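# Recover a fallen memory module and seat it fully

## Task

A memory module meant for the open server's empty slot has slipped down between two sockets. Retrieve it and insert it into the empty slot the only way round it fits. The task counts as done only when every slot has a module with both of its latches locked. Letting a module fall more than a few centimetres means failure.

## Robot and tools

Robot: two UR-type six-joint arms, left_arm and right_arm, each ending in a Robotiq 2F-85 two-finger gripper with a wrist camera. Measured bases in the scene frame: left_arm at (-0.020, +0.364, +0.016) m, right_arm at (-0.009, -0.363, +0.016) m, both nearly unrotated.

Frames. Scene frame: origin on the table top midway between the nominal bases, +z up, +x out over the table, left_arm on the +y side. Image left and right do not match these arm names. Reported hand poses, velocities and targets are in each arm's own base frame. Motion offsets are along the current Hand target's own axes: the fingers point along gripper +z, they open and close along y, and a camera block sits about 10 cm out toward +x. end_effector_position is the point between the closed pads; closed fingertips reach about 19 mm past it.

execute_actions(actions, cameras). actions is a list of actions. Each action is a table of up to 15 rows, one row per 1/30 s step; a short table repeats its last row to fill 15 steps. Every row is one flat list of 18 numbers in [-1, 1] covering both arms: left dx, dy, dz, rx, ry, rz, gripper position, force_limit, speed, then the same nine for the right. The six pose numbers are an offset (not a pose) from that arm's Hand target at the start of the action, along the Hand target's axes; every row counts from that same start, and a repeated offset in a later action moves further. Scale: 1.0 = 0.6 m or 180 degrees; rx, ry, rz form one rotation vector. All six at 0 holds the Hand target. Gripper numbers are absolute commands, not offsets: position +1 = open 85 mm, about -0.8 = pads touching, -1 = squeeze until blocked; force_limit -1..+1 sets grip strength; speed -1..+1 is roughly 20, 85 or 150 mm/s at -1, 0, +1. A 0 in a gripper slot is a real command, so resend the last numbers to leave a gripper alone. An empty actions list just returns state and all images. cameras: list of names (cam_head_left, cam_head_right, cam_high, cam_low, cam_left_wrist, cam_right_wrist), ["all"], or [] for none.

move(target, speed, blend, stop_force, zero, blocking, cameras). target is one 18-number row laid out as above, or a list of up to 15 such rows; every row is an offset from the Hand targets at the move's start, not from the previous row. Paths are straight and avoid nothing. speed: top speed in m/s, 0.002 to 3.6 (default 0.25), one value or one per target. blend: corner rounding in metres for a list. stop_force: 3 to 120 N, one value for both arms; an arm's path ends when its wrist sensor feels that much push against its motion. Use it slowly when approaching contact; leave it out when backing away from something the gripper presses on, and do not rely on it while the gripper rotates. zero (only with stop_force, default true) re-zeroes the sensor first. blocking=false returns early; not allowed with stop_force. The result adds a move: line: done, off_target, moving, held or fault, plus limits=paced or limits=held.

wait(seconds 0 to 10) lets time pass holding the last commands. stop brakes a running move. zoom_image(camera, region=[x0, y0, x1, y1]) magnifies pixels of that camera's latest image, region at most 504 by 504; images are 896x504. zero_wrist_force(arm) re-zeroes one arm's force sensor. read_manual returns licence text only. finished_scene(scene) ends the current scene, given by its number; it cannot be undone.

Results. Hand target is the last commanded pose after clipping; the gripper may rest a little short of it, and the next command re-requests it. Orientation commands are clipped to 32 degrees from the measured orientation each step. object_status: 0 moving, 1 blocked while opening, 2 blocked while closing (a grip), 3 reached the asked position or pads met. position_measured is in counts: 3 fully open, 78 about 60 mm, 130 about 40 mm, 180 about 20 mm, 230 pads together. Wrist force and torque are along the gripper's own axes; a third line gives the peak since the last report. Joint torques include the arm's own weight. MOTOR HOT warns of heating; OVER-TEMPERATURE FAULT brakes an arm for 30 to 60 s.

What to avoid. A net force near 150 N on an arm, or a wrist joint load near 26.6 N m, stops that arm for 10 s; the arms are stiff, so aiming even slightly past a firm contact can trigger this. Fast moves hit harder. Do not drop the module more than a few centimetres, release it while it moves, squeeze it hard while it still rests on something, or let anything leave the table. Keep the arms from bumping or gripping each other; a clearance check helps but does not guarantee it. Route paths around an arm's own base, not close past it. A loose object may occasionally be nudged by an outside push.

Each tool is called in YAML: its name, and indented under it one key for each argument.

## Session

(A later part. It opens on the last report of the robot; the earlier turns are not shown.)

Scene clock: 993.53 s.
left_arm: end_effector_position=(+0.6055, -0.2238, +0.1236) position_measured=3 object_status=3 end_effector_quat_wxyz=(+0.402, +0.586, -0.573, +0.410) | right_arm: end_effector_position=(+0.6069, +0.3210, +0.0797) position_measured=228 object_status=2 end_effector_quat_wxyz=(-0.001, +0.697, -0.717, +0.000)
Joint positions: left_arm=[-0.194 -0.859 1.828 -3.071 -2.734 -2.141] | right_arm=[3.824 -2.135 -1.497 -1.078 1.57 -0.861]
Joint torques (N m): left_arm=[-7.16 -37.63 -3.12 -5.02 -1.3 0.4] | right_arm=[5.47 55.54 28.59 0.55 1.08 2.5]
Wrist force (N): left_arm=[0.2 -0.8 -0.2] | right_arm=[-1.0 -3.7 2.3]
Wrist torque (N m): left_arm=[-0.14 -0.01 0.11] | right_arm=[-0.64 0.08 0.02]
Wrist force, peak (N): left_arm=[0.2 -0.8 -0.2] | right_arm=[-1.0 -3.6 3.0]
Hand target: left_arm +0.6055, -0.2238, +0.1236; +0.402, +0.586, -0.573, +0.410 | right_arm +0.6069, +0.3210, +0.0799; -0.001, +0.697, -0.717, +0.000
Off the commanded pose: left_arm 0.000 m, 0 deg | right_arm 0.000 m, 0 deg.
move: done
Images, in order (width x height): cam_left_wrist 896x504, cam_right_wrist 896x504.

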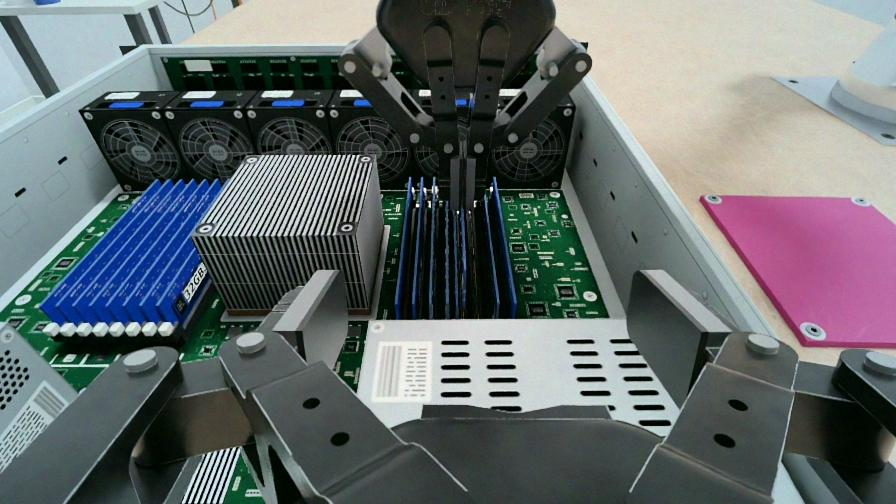

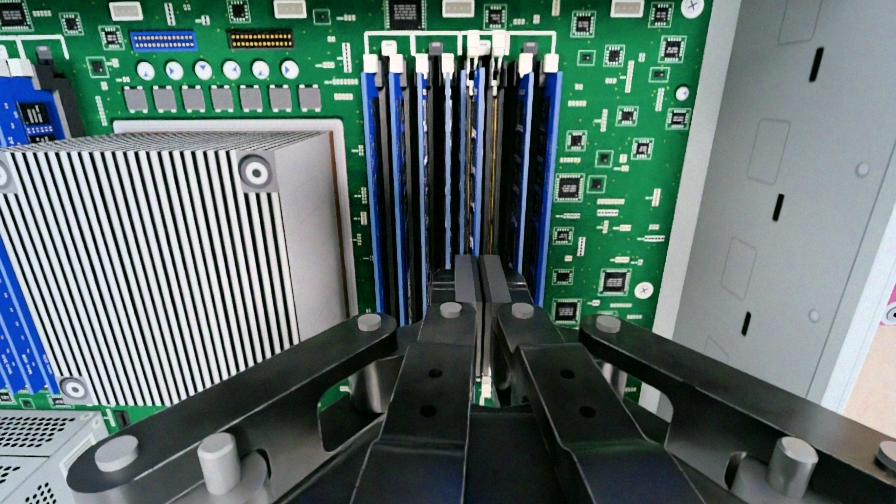

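move:
  target: [0,0,0,0,0,0,1,-1,-1, 0,0.0159,0,0,0,0,-1,-0.7,-1]
  speed: 0.04
  cameras: ["cam_left_wrist","cam_right_wrist"]

zoom_image:
  camera: "cam_left_wrist"
  region: [400, 190, 520, 320]

zoom_image:
  camera: "cam_right_wrist"
  region: [420, 20, 540, 290]

zoom_image:
  camera: "cam_right_wrist"
  region: [430, 30, 540, 110]

Scene clock: 1002.80 s.
left_arm: end_effector_position=(+0.6055, -0.2238, +0.1236) position_measured=3 object_status=3 end_effector_quat_wxyz=(+0.402, +0.586, -0.573, +0.410) | right_arm: end_effector_position=(+0.5974, +0.3212, +0.0799) position_measured=228 object_status=2 end_effector_quat_wxyz=(-0.001, +0.697, -0.717, +0.000)
Joint positions: left_arm=[-0.194 -0.859 1.828 -3.071 -2.734 -2.141] | right_arm=[3.833 -2.118 -1.526 -1.067 1.57 -0.852]
Joint torques (N m): left_arm=[-7.61 -37.81 -4.44 -4.93 -1.23 0.48] | right_arm=[9.73 54.81 13.79 4.72 0.76 2.84]
Wrist force (N): left_arm=[-0.1 -0.6 -0.2] | right_arm=[-1.0 -3.5 2.5]
Wrist torque (N m): left_arm=[-0.10 0.05 0.11] | right_arm=[-0.61 0.08 -0.13]
Wrist force, peak (N): left_arm=[0.3 -0.8 -0.5] | right_arm=[-1.1 -3.7 2.8]
Hand target: left_arm +0.6055, -0.2238, +0.1236; +0.402, +0.586, -0.573, +0.410 | right_arm +0.5973, +0.3212, +0.0799; -0.001, +0.697, -0.717, +0.000
Off the commanded pose: left_arm 0.000 m, 0 deg | right_arm 0.000 m, 0 deg.
move: done
Images, in order (width x height): cam_left_wrist 896x504, cam_right_wrist 896x504.

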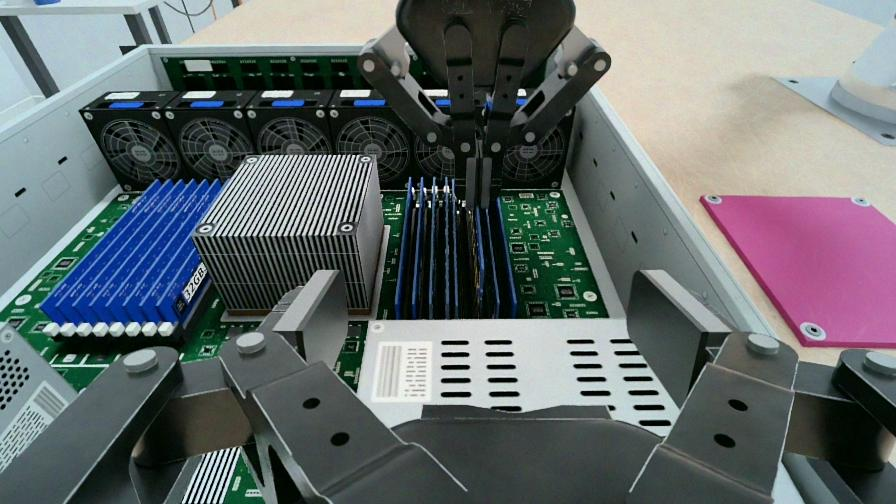

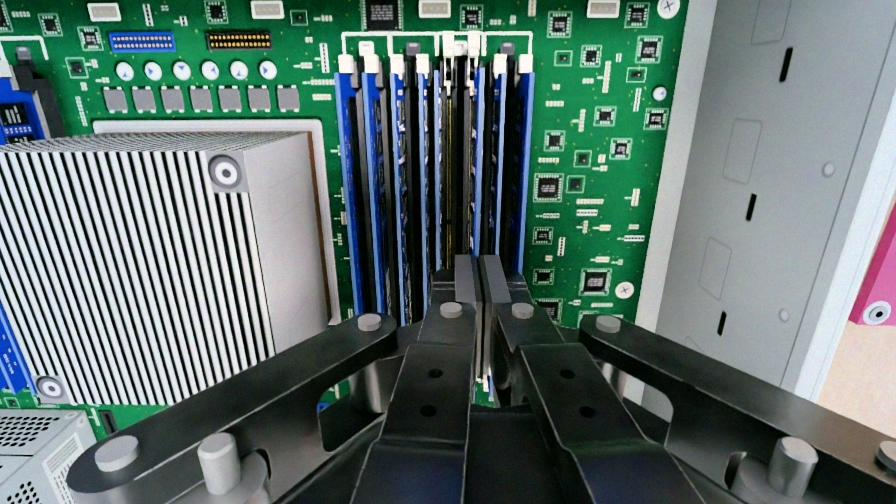

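Scaled by 3.877 from the camera's 896x504 image, which has a finer 1280x720 frame.

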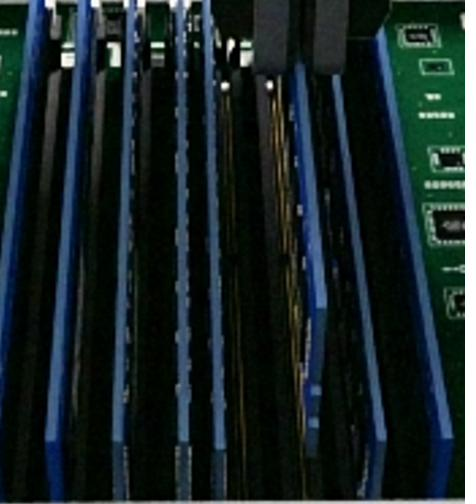

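Scaled by 1.867 from the camera's 896x504 image, which has a finer 1280x720 frame.

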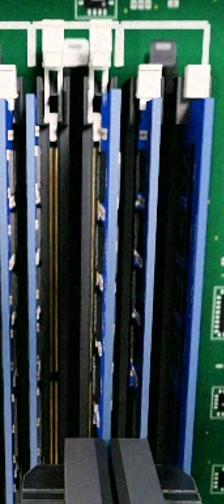

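Scaled by 4.582 from the camera's 896x504 image, which has a finer 1280x720 frame.

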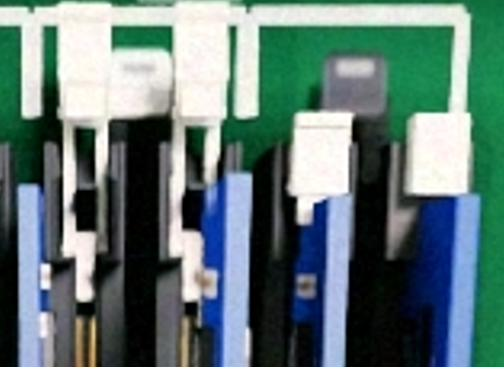

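move:
  target: [0,0,0,0,0,0,1,-1,-1, 0,0,0.0217,0,0,0,-1,-0.7,-1]
  speed: 0.02
  stop_force: 6
  cameras: ["cam_left_wrist","cam_right_wrist"]

zoom_image:
  camera: "cam_left_wrist"
  region: [440, 240, 530, 325]

zoom_image:
  camera: "cam_right_wrist"
  region: [430, 30, 540, 110]

Scene clock: 1024.17 s.
left_arm: end_effector_position=(+0.6055, -0.2238, +0.1236) position_measured=3 object_status=3 end_effector_quat_wxyz=(+0.402, +0.586, -0.573, +0.410) | right_arm: end_effector_position=(+0.5974, +0.3212, +0.0669) position_measured=228 object_status=2 end_effector_quat_wxyz=(-0.001, +0.697, -0.717, +0.000)
Joint positions: left_arm=[-0.194 -0.859 1.828 -3.071 -2.734 -2.141] | right_arm=[3.833 -2.133 -1.539 -1.039 1.57 -0.852]
Joint torques (N m): left_arm=[-6.69 -38 -3.47 -4.9 -1.35 0.36] | right_arm=[4.3 40.74 14.18 5.04 -1.34 1.86]
Wrist force (N): left_arm=[0.0 -0.3 -0.2] | right_arm=[-0.8 -3.6 2.6]
Wrist torque (N m): left_arm=[-0.06 0.00 0.11] | right_arm=[-0.62 0.06 -0.13]
Wrist force, peak (N): left_arm=[0.2 -0.7 -0.7] | right_arm=[-0.9 -3.8 2.8]
Hand target: left_arm +0.6055, -0.2238, +0.1236; +0.402, +0.586, -0.573, +0.410 | right_arm +0.5974, +0.3212, +0.0669; -0.001, +0.697, -0.717, +0.000
Off the commanded pose: left_arm 0.000 m, 0 deg | right_arm 0.000 m, 0 deg.
move: done
Images, in order (width x height): cam_left_wrist 896x504, cam_right_wrist 896x504.

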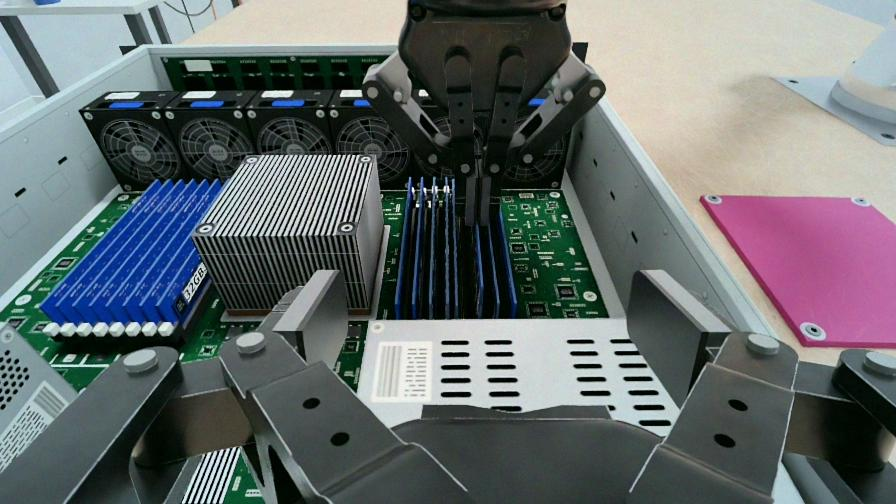

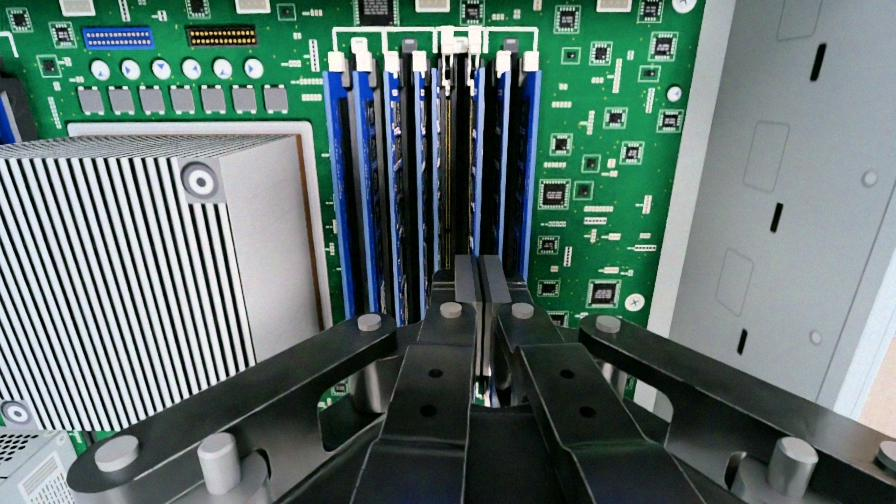

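Scaled by 5.600 from the camera's 896x504 image, which has a finer 1280x720 frame.

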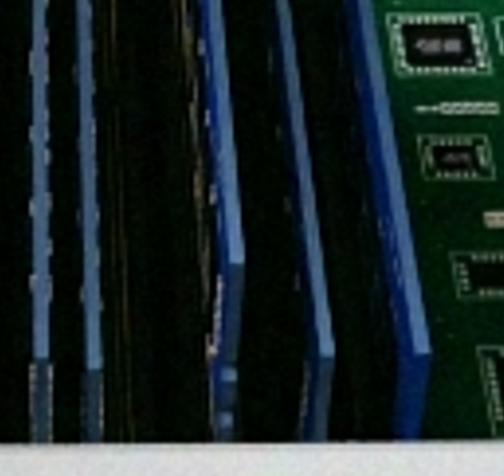

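Scaled by 4.582 from the camera's 896x504 image, which has a finer 1280x720 frame.

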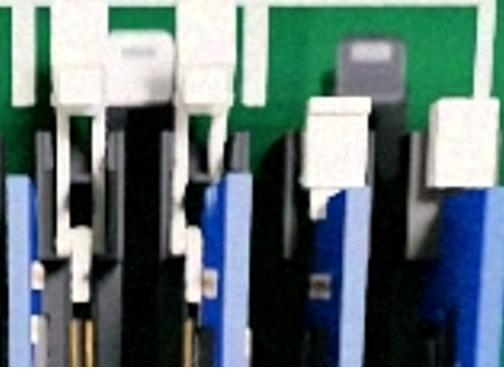

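move:
  target: [0,0,0,0,0,0,1,-1,-1, 0,0,0.0133,0,0,0,-1,-0.7,-1]
  speed: 0.01
  stop_force: 6
  cameras: ["cam_left_wrist","cam_right_wrist"]

zoom_image:
  camera: "cam_left_wrist"
  region: [440, 240, 530, 325]

zoom_image:
  camera: "cam_right_wrist"
  region: [430, 30, 540, 110]

Scene clock: 1037.23 s.
left_arm: end_effector_position=(+0.6055, -0.2238, +0.1236) position_measured=3 object_status=3 end_effector_quat_wxyz=(+0.402, +0.586, -0.573, +0.410) | right_arm: end_effector_position=(+0.5974, +0.3212, +0.0589) position_measured=228 object_status=2 end_effector_quat_wxyz=(-0.001, +0.697, -0.717, +0.000)
Joint positions: left_arm=[-0.194 -0.859 1.828 -3.071 -2.734 -2.141] | right_arm=[3.833 -2.143 -1.546 -1.022 1.57 -0.852]
Joint torques (N m): left_arm=[-6.15 -38.26 -4.45 -4.97 -1.47 0.72] | right_arm=[-6.36 40.66 13.47 4.96 -1.24 -2.57]
Wrist force (N): left_arm=[0.3 -0.2 0.0] | right_arm=[-1.1 -3.9 2.1]
Wrist torque (N m): left_arm=[-0.03 -0.02 0.11] | right_arm=[-0.64 0.10 -0.18]
Wrist force, peak (N): left_arm=[0.7 -0.5 -0.1] | right_arm=[-1.0 -4.0 2.5]
Hand target: left_arm +0.6055, -0.2238, +0.1236; +0.402, +0.586, -0.573, +0.410 | right_arm +0.5974, +0.3212, +0.0589; -0.001, +0.697, -0.717, +0.000
Off the commanded pose: left_arm 0.000 m, 0 deg | right_arm 0.000 m, 0 deg.
move: done
Images, in order (width x height): cam_left_wrist 896x504, cam_right_wrist 896x504.

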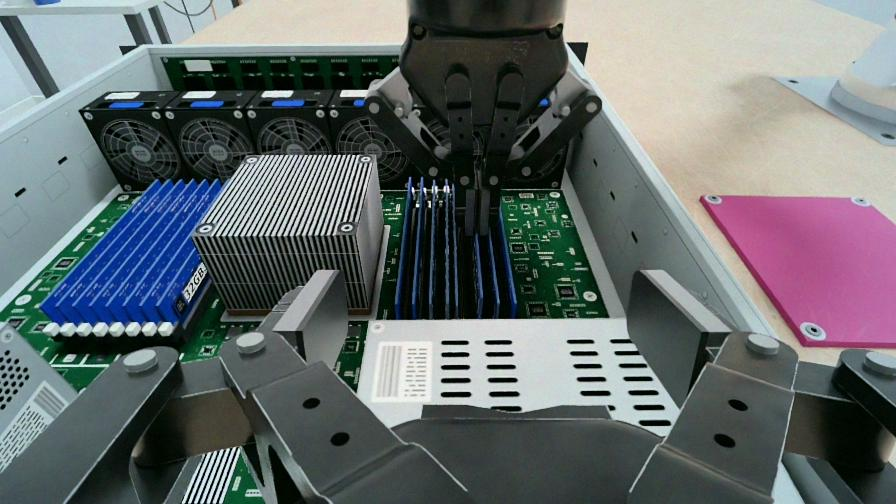

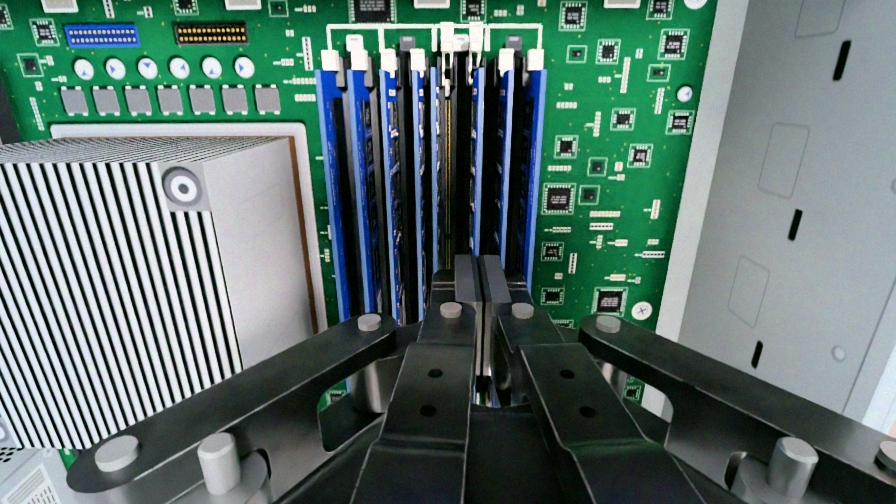

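Scaled by 5.600 from the camera's 896x504 image, which has a finer 1280x720 frame.

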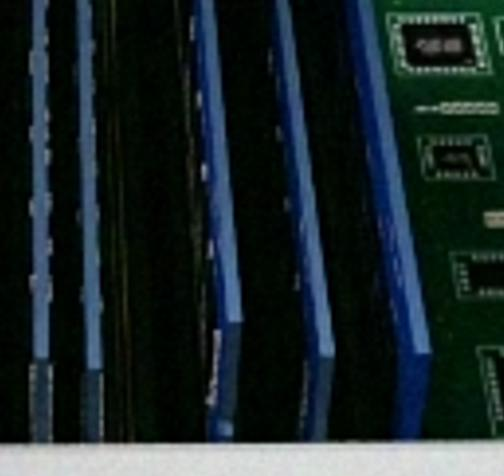

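Scaled by 4.582 from the camera's 896x504 image, which has a finer 1280x720 frame.

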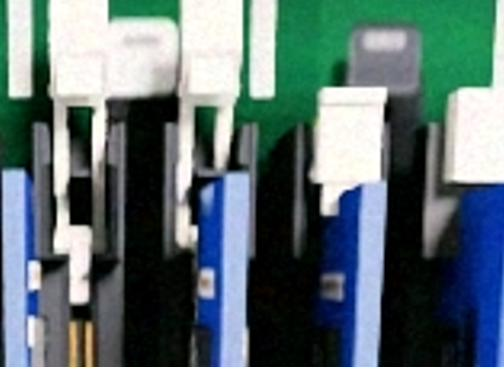

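move:
  target: [0,0,0,0,0,0,1,-1,-1, 0,0,0.01,0,0,0,-1,-0.7,-1]
  speed: 0.01
  stop_force: 10
  cameras: ["cam_left_wrist","cam_right_wrist"]

zoom_image:
  camera: "cam_left_wrist"
  region: [440, 240, 530, 325]

zoom_image:
  camera: "cam_right_wrist"
  region: [430, 30, 540, 110]

Scene clock: 1046.33 s.
left_arm: end_effector_position=(+0.6055, -0.2238, +0.1236) position_measured=3 object_status=3 end_effector_quat_wxyz=(+0.402, +0.586, -0.573, +0.410) | right_arm: end_effector_position=(+0.5974, +0.3213, +0.0559) position_measured=228 object_status=2 end_effector_quat_wxyz=(-0.001, +0.697, -0.717, +0.000)
Joint positions: left_arm=[-0.194 -0.859 1.828 -3.071 -2.734 -2.141] | right_arm=[3.833 -2.146 -1.549 -1.015 1.57 -0.852]
Joint torques (N m): left_arm=[-6.65 -38.86 -3.48 -4.89 -1.44 0.66] | right_arm=[-6.94 49.64 24.71 -0.48 0.43 -2.71]
Wrist force (N): left_arm=[0.2 -0.2 -0.6] | right_arm=[-1.8 -3.8 -5.1]
Wrist torque (N m): left_arm=[-0.03 -0.02 0.11] | right_arm=[-0.62 0.03 -0.17]
Wrist force, peak (N): left_arm=[0.2 -0.7 -0.4] | right_arm=[0.2 -3.9 -13.6]
Hand target: left_arm +0.6055, -0.2238, +0.1236; +0.402, +0.586, -0.573, +0.410 | right_arm +0.5974, +0.3213, +0.0559; -0.001, +0.697, -0.717, +0.000 (not the last commanded pose)
Off the commanded pose: left_arm 0.000 m, 0 deg | right_arm 0.003 m, 0 deg.
move: contact (right_arm)
Images, in order (width x height): cam_left_wrist 896x504, cam_right_wrist 896x504.

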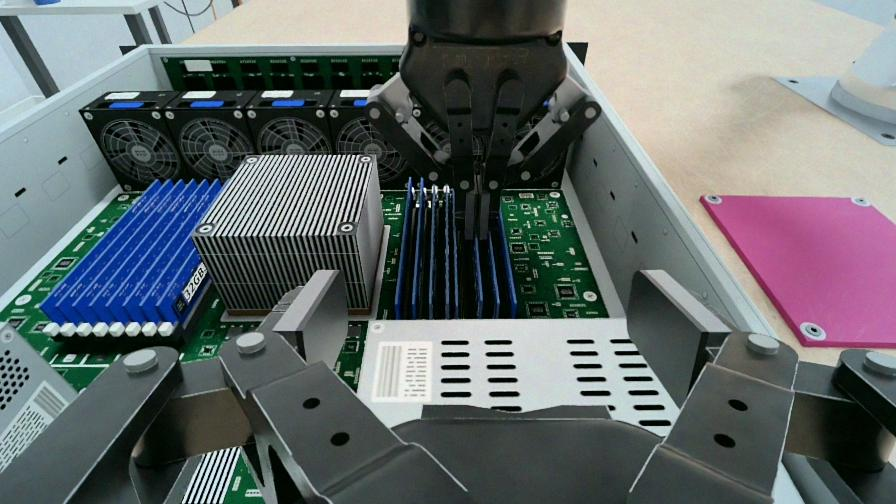

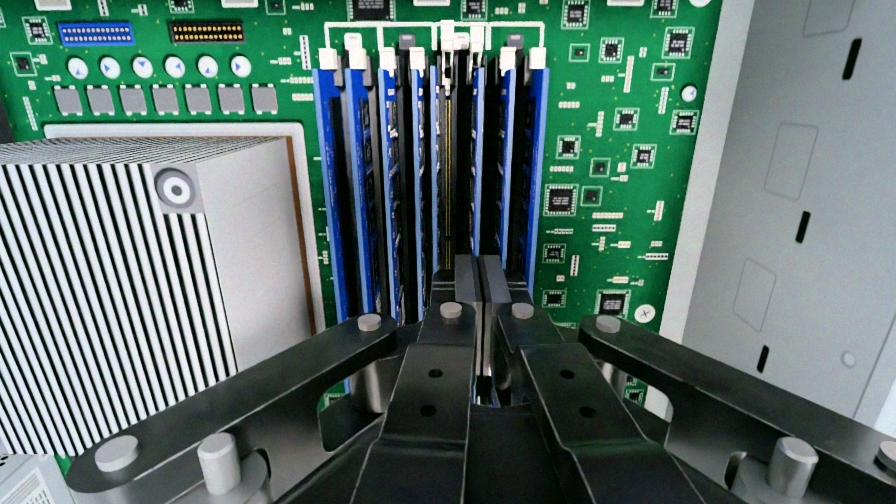

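Scaled by 5.600 from the camera's 896x504 image, which has a finer 1280x720 frame.

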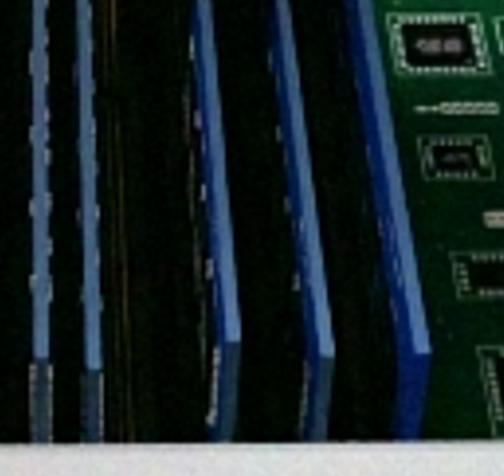

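Scaled by 4.582 from the camera's 896x504 image, which has a finer 1280x720 frame.

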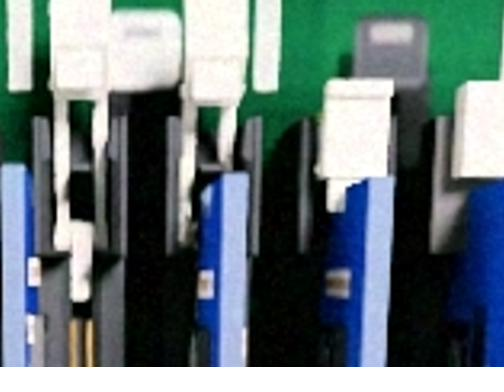

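execute_actions:
  actions:
    - [[0,0,0,0,0,0,1,-1,-1, 0,0,0,0,0,0,-0.72,-0.7,-1]]
    - [[0,0,0,0,0,0,1,-1,-1, 0,0,0,0,0,0,-0.72,-0.7,-1]]

move:
  target: [0,0,0,0,0,0,1,-1,-1, 0,0,-0.02,0,0,0,-0.72,-0.7,-1]
  speed: 0.05
  cameras: ["cam_left_wrist","cam_right_wrist"]

zoom_image:
  camera: "cam_left_wrist"
  region: [440, 240, 530, 325]

zoom_image:
  camera: "cam_right_wrist"
  region: [430, 200, 520, 290]

Scene clock: 1057.53 s.
left_arm: end_effector_position=(+0.6055, -0.2238, +0.1236) position_measured=3 object_status=3 end_effector_quat_wxyz=(+0.402, +0.586, -0.573, +0.410) | right_arm: end_effector_position=(+0.5974, +0.3213, +0.0559) position_measured=219 object_status=3 end_effector_quat_wxyz=(-0.001, +0.697, -0.717, +0.000)
Joint positions: left_arm=[-0.194 -0.859 1.828 -3.071 -2.734 -2.141] | right_arm=[3.833 -2.146 -1.549 -1.015 1.57 -0.852]
Joint torques (N m): left_arm=[-6.27 -38.59 -3.94 -4.91 -1.46 0.67] | right_arm=[-7.02 50.26 24.53 4.93 0.99 -2.59]
Wrist force (N): left_arm=[0.2 -0.3 -0.1] | right_arm=[-1.2 -3.5 2.1]
Wrist torque (N m): left_arm=[-0.06 0.00 0.11] | right_arm=[-0.59 0.11 -0.13]
Wrist force, peak (N): left_arm=[0.1 -0.8 -0.5] | right_arm=[-1.9 -4.0 -6.6]
Hand target: left_arm +0.6055, -0.2238, +0.1236; +0.402, +0.586, -0.573, +0.410 | right_arm +0.5974, +0.3213, +0.0559; -0.001, +0.697, -0.717, +0.000
Off the commanded pose: left_arm 0.000 m, 0 deg | right_arm 0.000 m, 0 deg.

Scene clock: 1058.40 s.
left_arm: end_effector_position=(+0.6055, -0.2238, +0.1236) position_measured=3 object_status=3 end_effector_quat_wxyz=(+0.402, +0.586, -0.573, +0.410) | right_arm: end_effector_position=(+0.5974, +0.3212, +0.0677) position_measured=219 object_status=3 end_effector_quat_wxyz=(-0.001, +0.697, -0.717, +0.000)
Joint positions: left_arm=[-0.194 -0.859 1.828 -3.071 -2.734 -2.141] | right_arm=[3.833 -2.132 -1.538 -1.04 1.57 -0.852]
Joint torques (N m): left_arm=[-6.25 -38.39 -4.06 -4.92 -1.51 0.78] | right_arm=[-4.92 54.64 28.06 0.39 0.61 -2.18]
Wrist force (N): left_arm=[-0.2 -0.2 -0.2] | right_arm=[-1.1 -3.8 2.2]
Wrist torque (N m): left_arm=[-0.04 0.05 0.11] | right_arm=[-0.65 0.11 -0.13]
Wrist force, peak (N): left_arm=[0.4 -0.6 -0.5] | right_arm=[-1.0 -3.9 2.6]
Hand target: left_arm +0.6055, -0.2238, +0.1236; +0.402, +0.586, -0.573, +0.410 | right_arm +0.5974, +0.3213, +0.0679; -0.001, +0.697, -0.717, +0.000
Off the commanded pose: left_arm 0.000 m, 0 deg | right_arm 0.000 m, 0 deg.
move: done
Images, in order (width x height): cam_left_wrist 896x504, cam_right_wrist 896x504.

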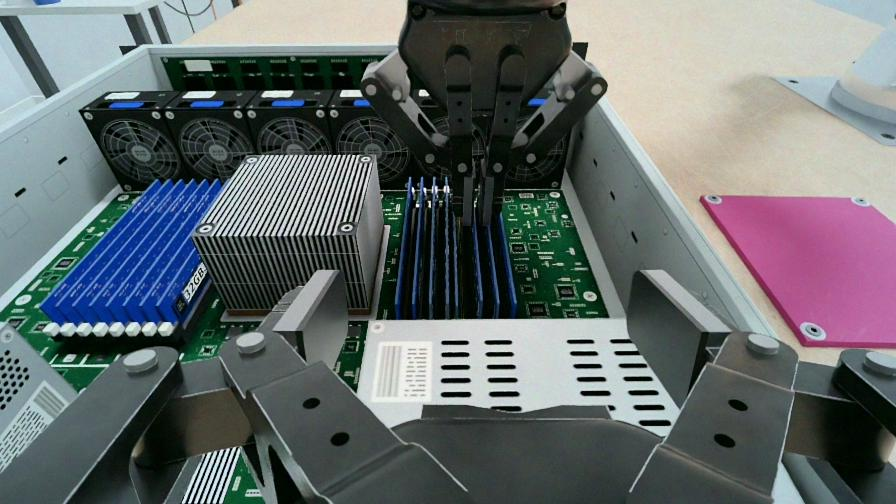

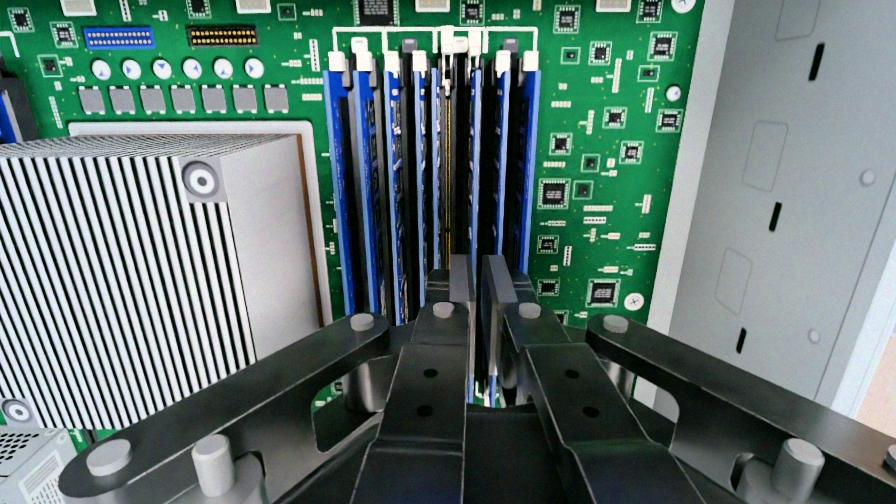

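Scaled by 5.600 from the camera's 896x504 image, which has a finer 1280x720 frame.

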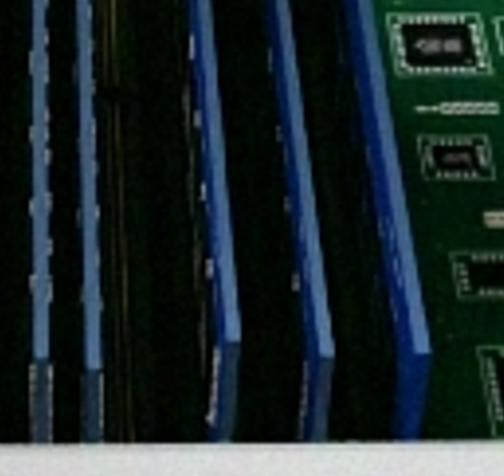

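Scaled by 5.600 from the camera's 896x504 image, which has a finer 1280x720 frame.

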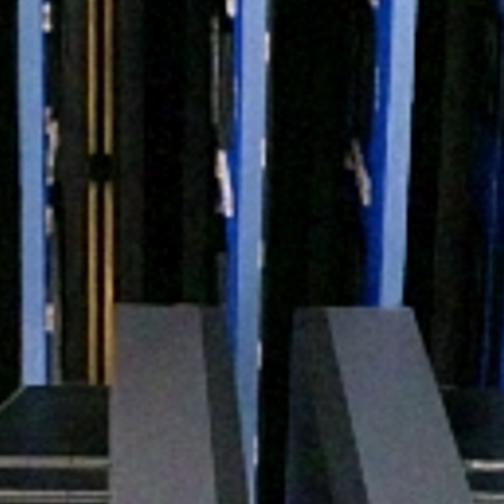

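move:
  target: [0,0,0,0,0,0,1,-1,-1, 0,-0.001,0,0,0,0,-1,-0.7,0]
  speed: 0.05

move:
  target: [0,0,0,0,0,0,1,-1,-1, 0,0,0.0183,0,0,0,-1,-0.7,0]
  speed: 0.015
  stop_force: 45
  cameras: ["cam_left_wrist","cam_right_wrist"]

zoom_image:
  camera: "cam_left_wrist"
  region: [440, 240, 530, 325]

zoom_image:
  camera: "cam_right_wrist"
  region: [430, 30, 540, 110]

Scene clock: 1064.30 s.
left_arm: end_effector_position=(+0.6055, -0.2238, +0.1236) position_measured=3 object_status=3 end_effector_quat_wxyz=(+0.402, +0.586, -0.573, +0.410) | right_arm: end_effector_position=(+0.5979, +0.3213, +0.0679) position_measured=232 object_status=3 end_effector_quat_wxyz=(-0.001, +0.697, -0.717, +0.000)
Joint positions: left_arm=[-0.194 -0.859 1.828 -3.071 -2.734 -2.141] | right_arm=[3.833 -2.133 -1.536 -1.041 1.57 -0.853]
Joint torques (N m): left_arm=[-5.41 -38.88 -3.26 -4.88 -1.45 0.95] | right_arm=[-9.35 40.95 28.64 0.53 -0.28 -2.84]
Wrist force (N): left_arm=[0.3 -0.6 -0.2] | right_arm=[-0.8 -3.6 2.3]
Wrist torque (N m): left_arm=[-0.10 -0.04 0.11] | right_arm=[-0.62 0.05 -0.06]
Wrist force, peak (N): left_arm=[0.0 -0.6 -0.6] | right_arm=[-1.1 -3.9 2.2]
Hand target: left_arm +0.6055, -0.2238, +0.1236; +0.402, +0.586, -0.573, +0.410 | right_arm +0.5980, +0.3212, +0.0679; -0.001, +0.697, -0.717, +0.000
Off the commanded pose: left_arm 0.000 m, 0 deg | right_arm 0.000 m, 0 deg.
move: done

Scene clock: 1065.87 s.
left_arm: end_effector_position=(+0.6055, -0.2238, +0.1236) position_measured=3 object_status=3 end_effector_quat_wxyz=(+0.402, +0.586, -0.573, +0.410) | right_arm: end_effector_position=(+0.5981, +0.3213, +0.0572) position_measured=232 object_status=3 end_effector_quat_wxyz=(-0.001, +0.697, -0.717, +0.000)
Joint positions: left_arm=[-0.194 -0.859 1.828 -3.071 -2.734 -2.141] | right_arm=[3.832 -2.146 -1.546 -1.018 1.57 -0.853]
Joint torques (N m): left_arm=[-6.47 -38.96 -2.77 -4.89 -1.44 0.86] | right_arm=[-5.26 24.21 4.92 -2.95 -0.39 -2.68]
Wrist force (N): left_arm=[0.0 -0.1 -0.1] | right_arm=[3.1 -4.4 -44.6]
Wrist torque (N m): left_arm=[-0.03 0.01 0.11] | right_arm=[-0.64 0.05 -0.05]
Wrist force, peak (N): left_arm=[-0.1 -0.4 -0.8] | right_arm=[3.2 -4.5 -45.3]
Hand target: left_arm +0.6055, -0.2238, +0.1236; +0.402, +0.586, -0.573, +0.410 | right_arm +0.5981, +0.3213, +0.0573; -0.001, +0.697, -0.717, +0.000
Off the commanded pose: left_arm 0.000 m, 0 deg | right_arm 0.000 m, 0 deg.
move: contact (right_arm)
Images, in order (width x height): cam_left_wrist 896x504, cam_right_wrist 896x504.

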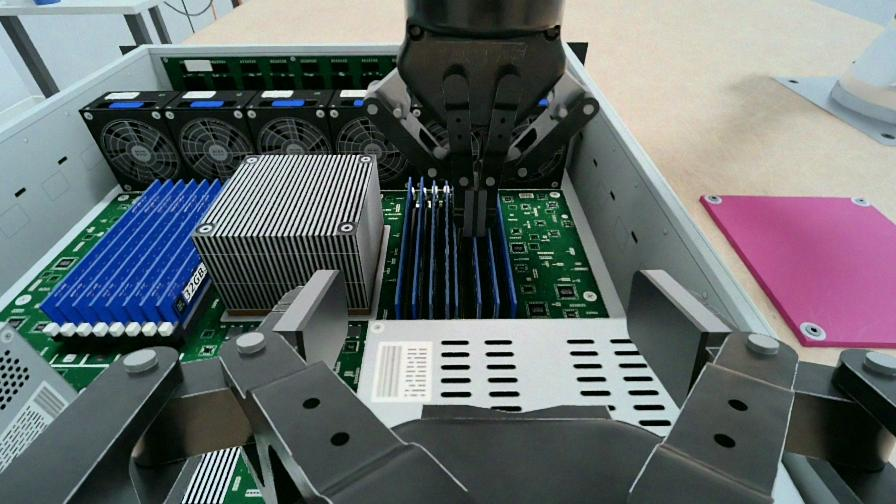

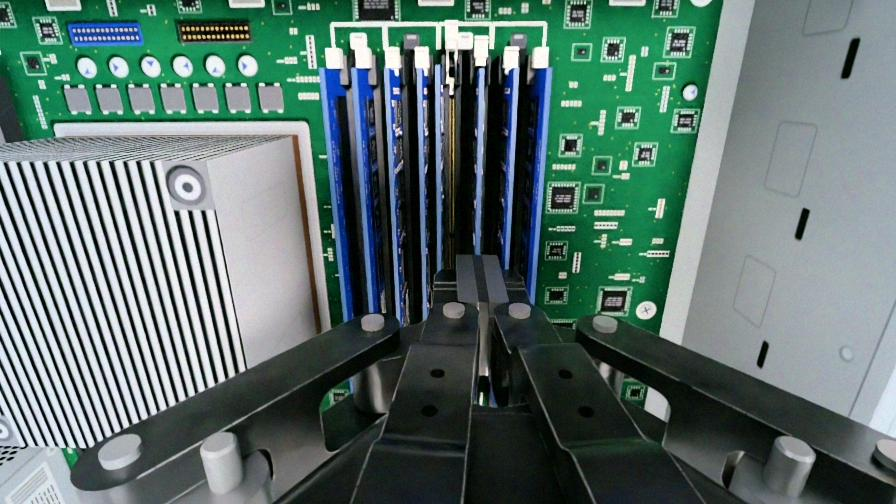

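Scaled by 5.600 from the camera's 896x504 image, which has a finer 1280x720 frame.

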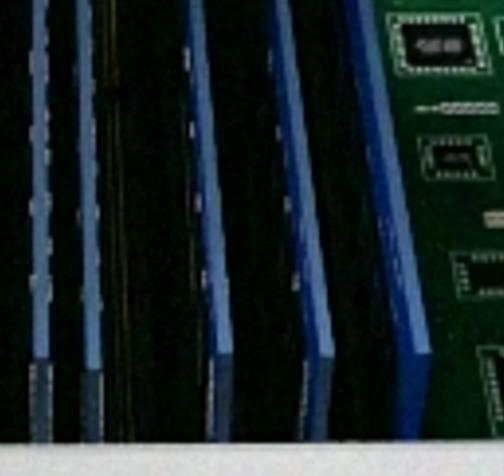

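Scaled by 4.582 from the camera's 896x504 image, which has a finer 1280x720 frame.

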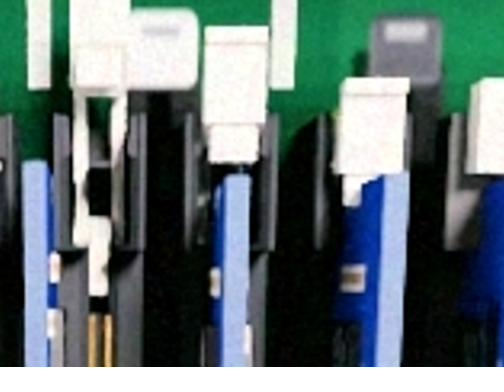

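move:
  target: [0,0,0,0,0,0,1,-1,-1, 0,0,0.01,0,0,0,-1,-0.7,0]
  speed: 0.015
  stop_force: 75
  zero: false
  cameras: ["cam_left_wrist","cam_right_wrist"]

zoom_image:
  camera: "cam_left_wrist"
  region: [440, 240, 530, 325]

zoom_image:
  camera: "cam_right_wrist"
  region: [430, 30, 540, 110]

Scene clock: 1073.73 s.
left_arm: end_effector_position=(+0.6055, -0.2238, +0.1236) position_measured=3 object_status=3 end_effector_quat_wxyz=(+0.402, +0.586, -0.573, +0.410) | right_arm: end_effector_position=(+0.5982, +0.3214, +0.0559) position_measured=232 object_status=3 end_effector_quat_wxyz=(-0.001, +0.697, -0.717, +0.000)
Joint positions: left_arm=[-0.194 -0.859 1.828 -3.071 -2.734 -2.141] | right_arm=[3.832 -2.147 -1.547 -1.015 1.57 -0.853]
Joint torques (N m): left_arm=[-6.58 -38.59 -4.17 -4.95 -1.55 0.96] | right_arm=[-2.98 6.39 2.34 -4.39 0.05 -2.88]
Wrist force (N): left_arm=[0.2 -0.2 -0.6] | right_arm=[7.7 0.1 -70.5]
Wrist torque (N m): left_arm=[-0.02 -0.01 0.11] | right_arm=[-0.75 0.03 -0.05]
Wrist force, peak (N): left_arm=[0.5 -0.8 -0.3] | right_arm=[11.0 1.7 -79.1]
Hand target: left_arm +0.6055, -0.2238, +0.1236; +0.402, +0.586, -0.573, +0.410 | right_arm +0.5982, +0.3214, +0.0559; -0.001, +0.697, -0.717, +0.000 (not the last commanded pose)
Off the commanded pose: left_arm 0.000 m, 0 deg | right_arm 0.005 m, 0 deg.
move: contact (right_arm)
Images, in order (width x height): cam_left_wrist 896x504, cam_right_wrist 896x504.

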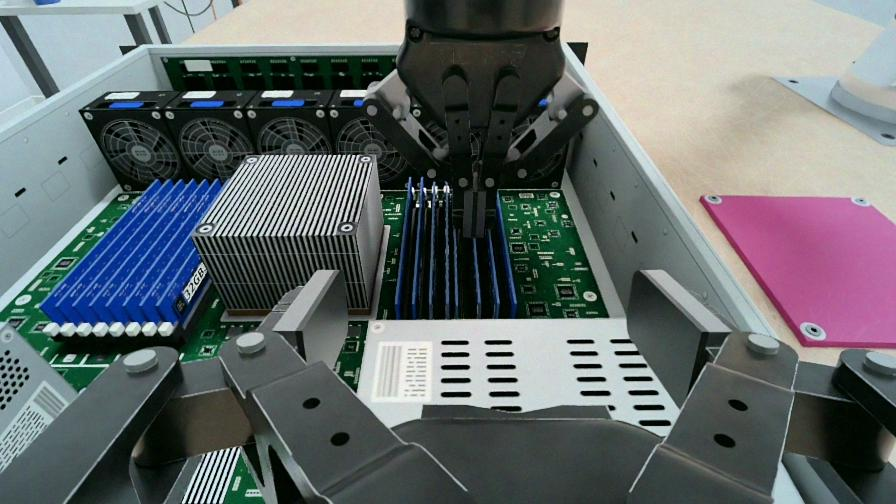

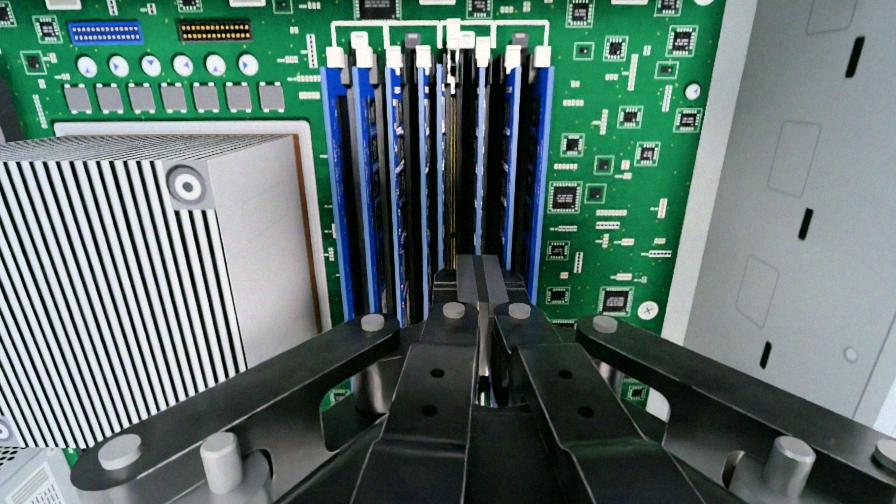

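Scaled by 5.600 from the camera's 896x504 image, which has a finer 1280x720 frame.

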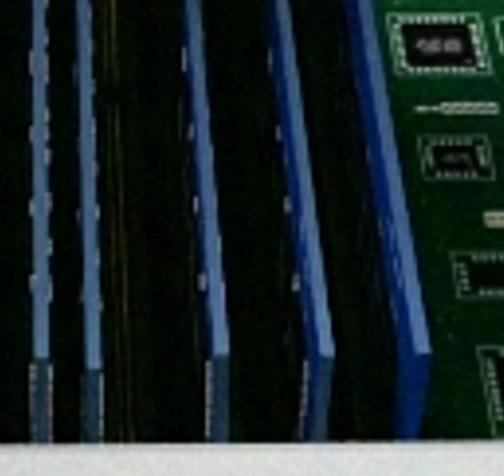

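Scaled by 4.582 from the camera's 896x504 image, which has a finer 1280x720 frame.

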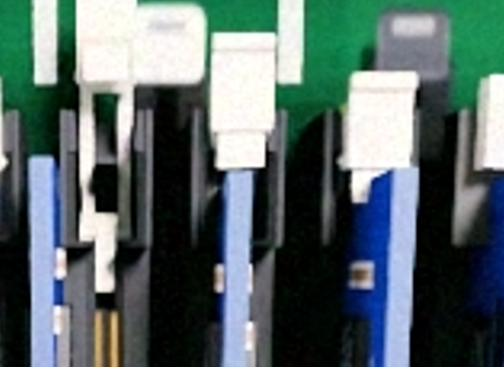

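move:
  target: [0,0,0,0,0,0,1,-1,-1, 0,0,-0.04,0,0,0,-1,-0.7,0]
  speed: 0.08
  cameras: ["cam_left_wrist","cam_right_wrist"]

zoom_image:
  camera: "cam_left_wrist"
  region: [430, 160, 530, 220]

zoom_image:
  camera: "cam_right_wrist"
  region: [430, 30, 540, 110]

Scene clock: 1080.13 s.
left_arm: end_effector_position=(+0.6055, -0.2238, +0.1236) position_measured=3 object_status=3 end_effector_quat_wxyz=(+0.402, +0.586, -0.573, +0.410) | right_arm: end_effector_position=(+0.5981, +0.3213, +0.0798) position_measured=232 object_status=3 end_effector_quat_wxyz=(-0.001, +0.697, -0.717, +0.000)
Joint positions: left_arm=[-0.194 -0.859 1.828 -3.071 -2.734 -2.141] | right_arm=[3.832 -2.119 -1.524 -1.066 1.57 -0.853]
Joint torques (N m): left_arm=[-5.35 -38.69 -4.04 -4.98 -1.71 0.98] | right_arm=[3.5 55.68 27.93 0.21 -0.23 -2.08]
Wrist force (N): left_arm=[0.2 -0.1 -0.4] | right_arm=[-1.1 -3.5 2.6]
Wrist torque (N m): left_arm=[-0.01 0.01 0.11] | right_arm=[-0.60 0.11 -0.04]
Wrist force, peak (N): left_arm=[0.0 -0.7 -0.6] | right_arm=[8.0 0.2 -70.6]
Hand target: left_arm +0.6055, -0.2238, +0.1236; +0.402, +0.586, -0.573, +0.410 | right_arm +0.5981, +0.3213, +0.0799; -0.001, +0.697, -0.717, +0.000
Off the commanded pose: left_arm 0.000 m, 0 deg | right_arm 0.000 m, 0 deg.
move: done
Images, in order (width x height): cam_left_wrist 896x504, cam_right_wrist 896x504.

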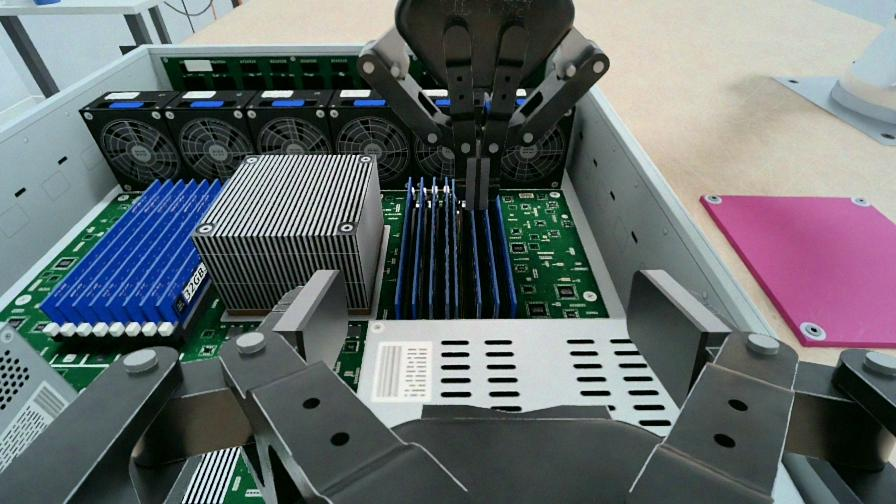

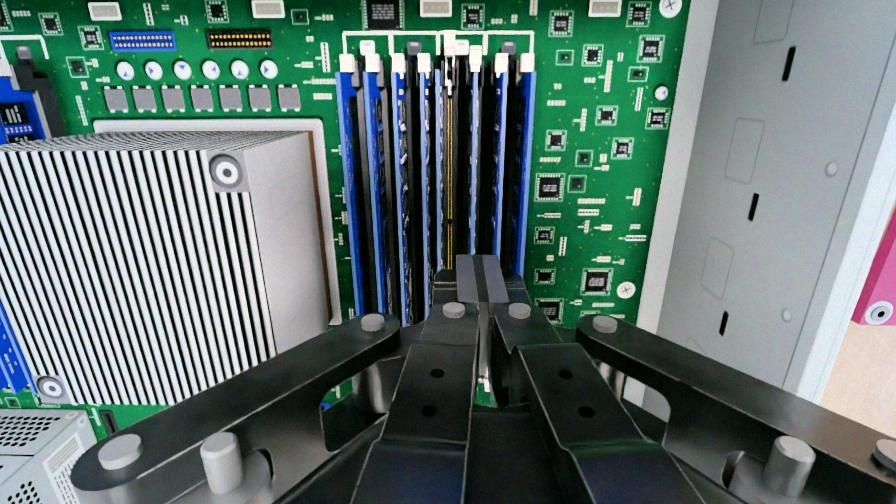

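Scaled by 5.040 from the camera's 896x504 image, which has a finer 1280x720 frame.

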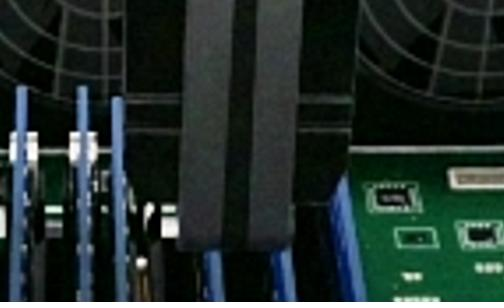

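Scaled by 4.582 from the camera's 896x504 image, which has a finer 1280x720 frame.

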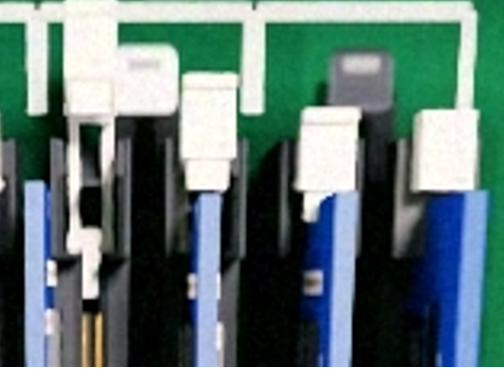

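move:
  target:
    - [0,0,0,0,0,0,1,-1,-1, 0,0,-0.03,0,0,0,0,-0.7,0]
    - [0,0,0,0,0,0,1,-1,-1, -0.1333,0.0388,-0.03,0,0,0,0,-0.7,0]
  speed: 0.15
  blend: [0.01,0]
  cameras: ["cam_right_wrist"]

zoom_image:
  camera: "cam_right_wrist"
  region: [390, 180, 520, 260]

Scene clock: 1097.37 s.
left_arm: end_effector_position=(+0.6055, -0.2238, +0.1236) position_measured=3 object_status=3 end_effector_quat_wxyz=(+0.402, +0.586, -0.573, +0.410) | right_arm: end_effector_position=(+0.5770, +0.4017, +0.0980) position_measured=129 object_status=3 end_effector_quat_wxyz=(-0.001, +0.697, -0.717, +0.000)
Joint positions: left_arm=[-0.194 -0.859 1.828 -3.071 -2.734 -2.141] | right_arm=[3.941 -2.152 -1.419 -1.139 1.57 -0.744]
Joint torques (N m): left_arm=[-6.28 -39.4 -4.03 -4.82 -1.51 1.05] | right_arm=[7.85 41.46 29.65 0.33 -1.61 2.85]
Wrist force (N): left_arm=[0.0 -0.3 -0.2] | right_arm=[-0.9 -3.5 2.4]
Wrist torque (N m): left_arm=[-0.05 0.04 0.11] | right_arm=[-0.60 0.08 -0.13]
Wrist force, peak (N): left_arm=[0.2 -0.6 -0.8] | right_arm=[-1.0 -3.7 3.6]
Hand target: left_arm +0.6055, -0.2238, +0.1236; +0.402, +0.586, -0.573, +0.410 | right_arm +0.5770, +0.4019, +0.0980; -0.001, +0.697, -0.717, +0.000
Off the commanded pose: left_arm 0.000 m, 0 deg | right_arm 0.000 m, 0 deg.
move: done; blend cut to 0.009 m at target 1
Images, in order (width x height): cam_right_wrist 896x504.

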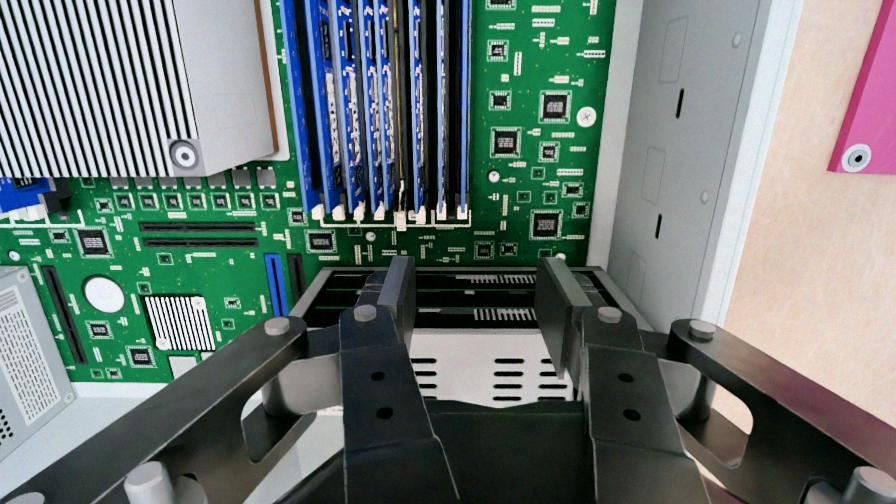

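Scaled by 3.877 from the camera's 896x504 image, which has a finer 1280x720 frame.

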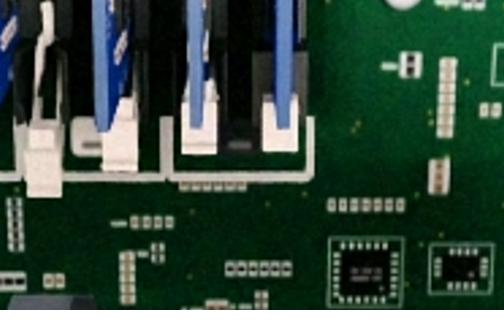

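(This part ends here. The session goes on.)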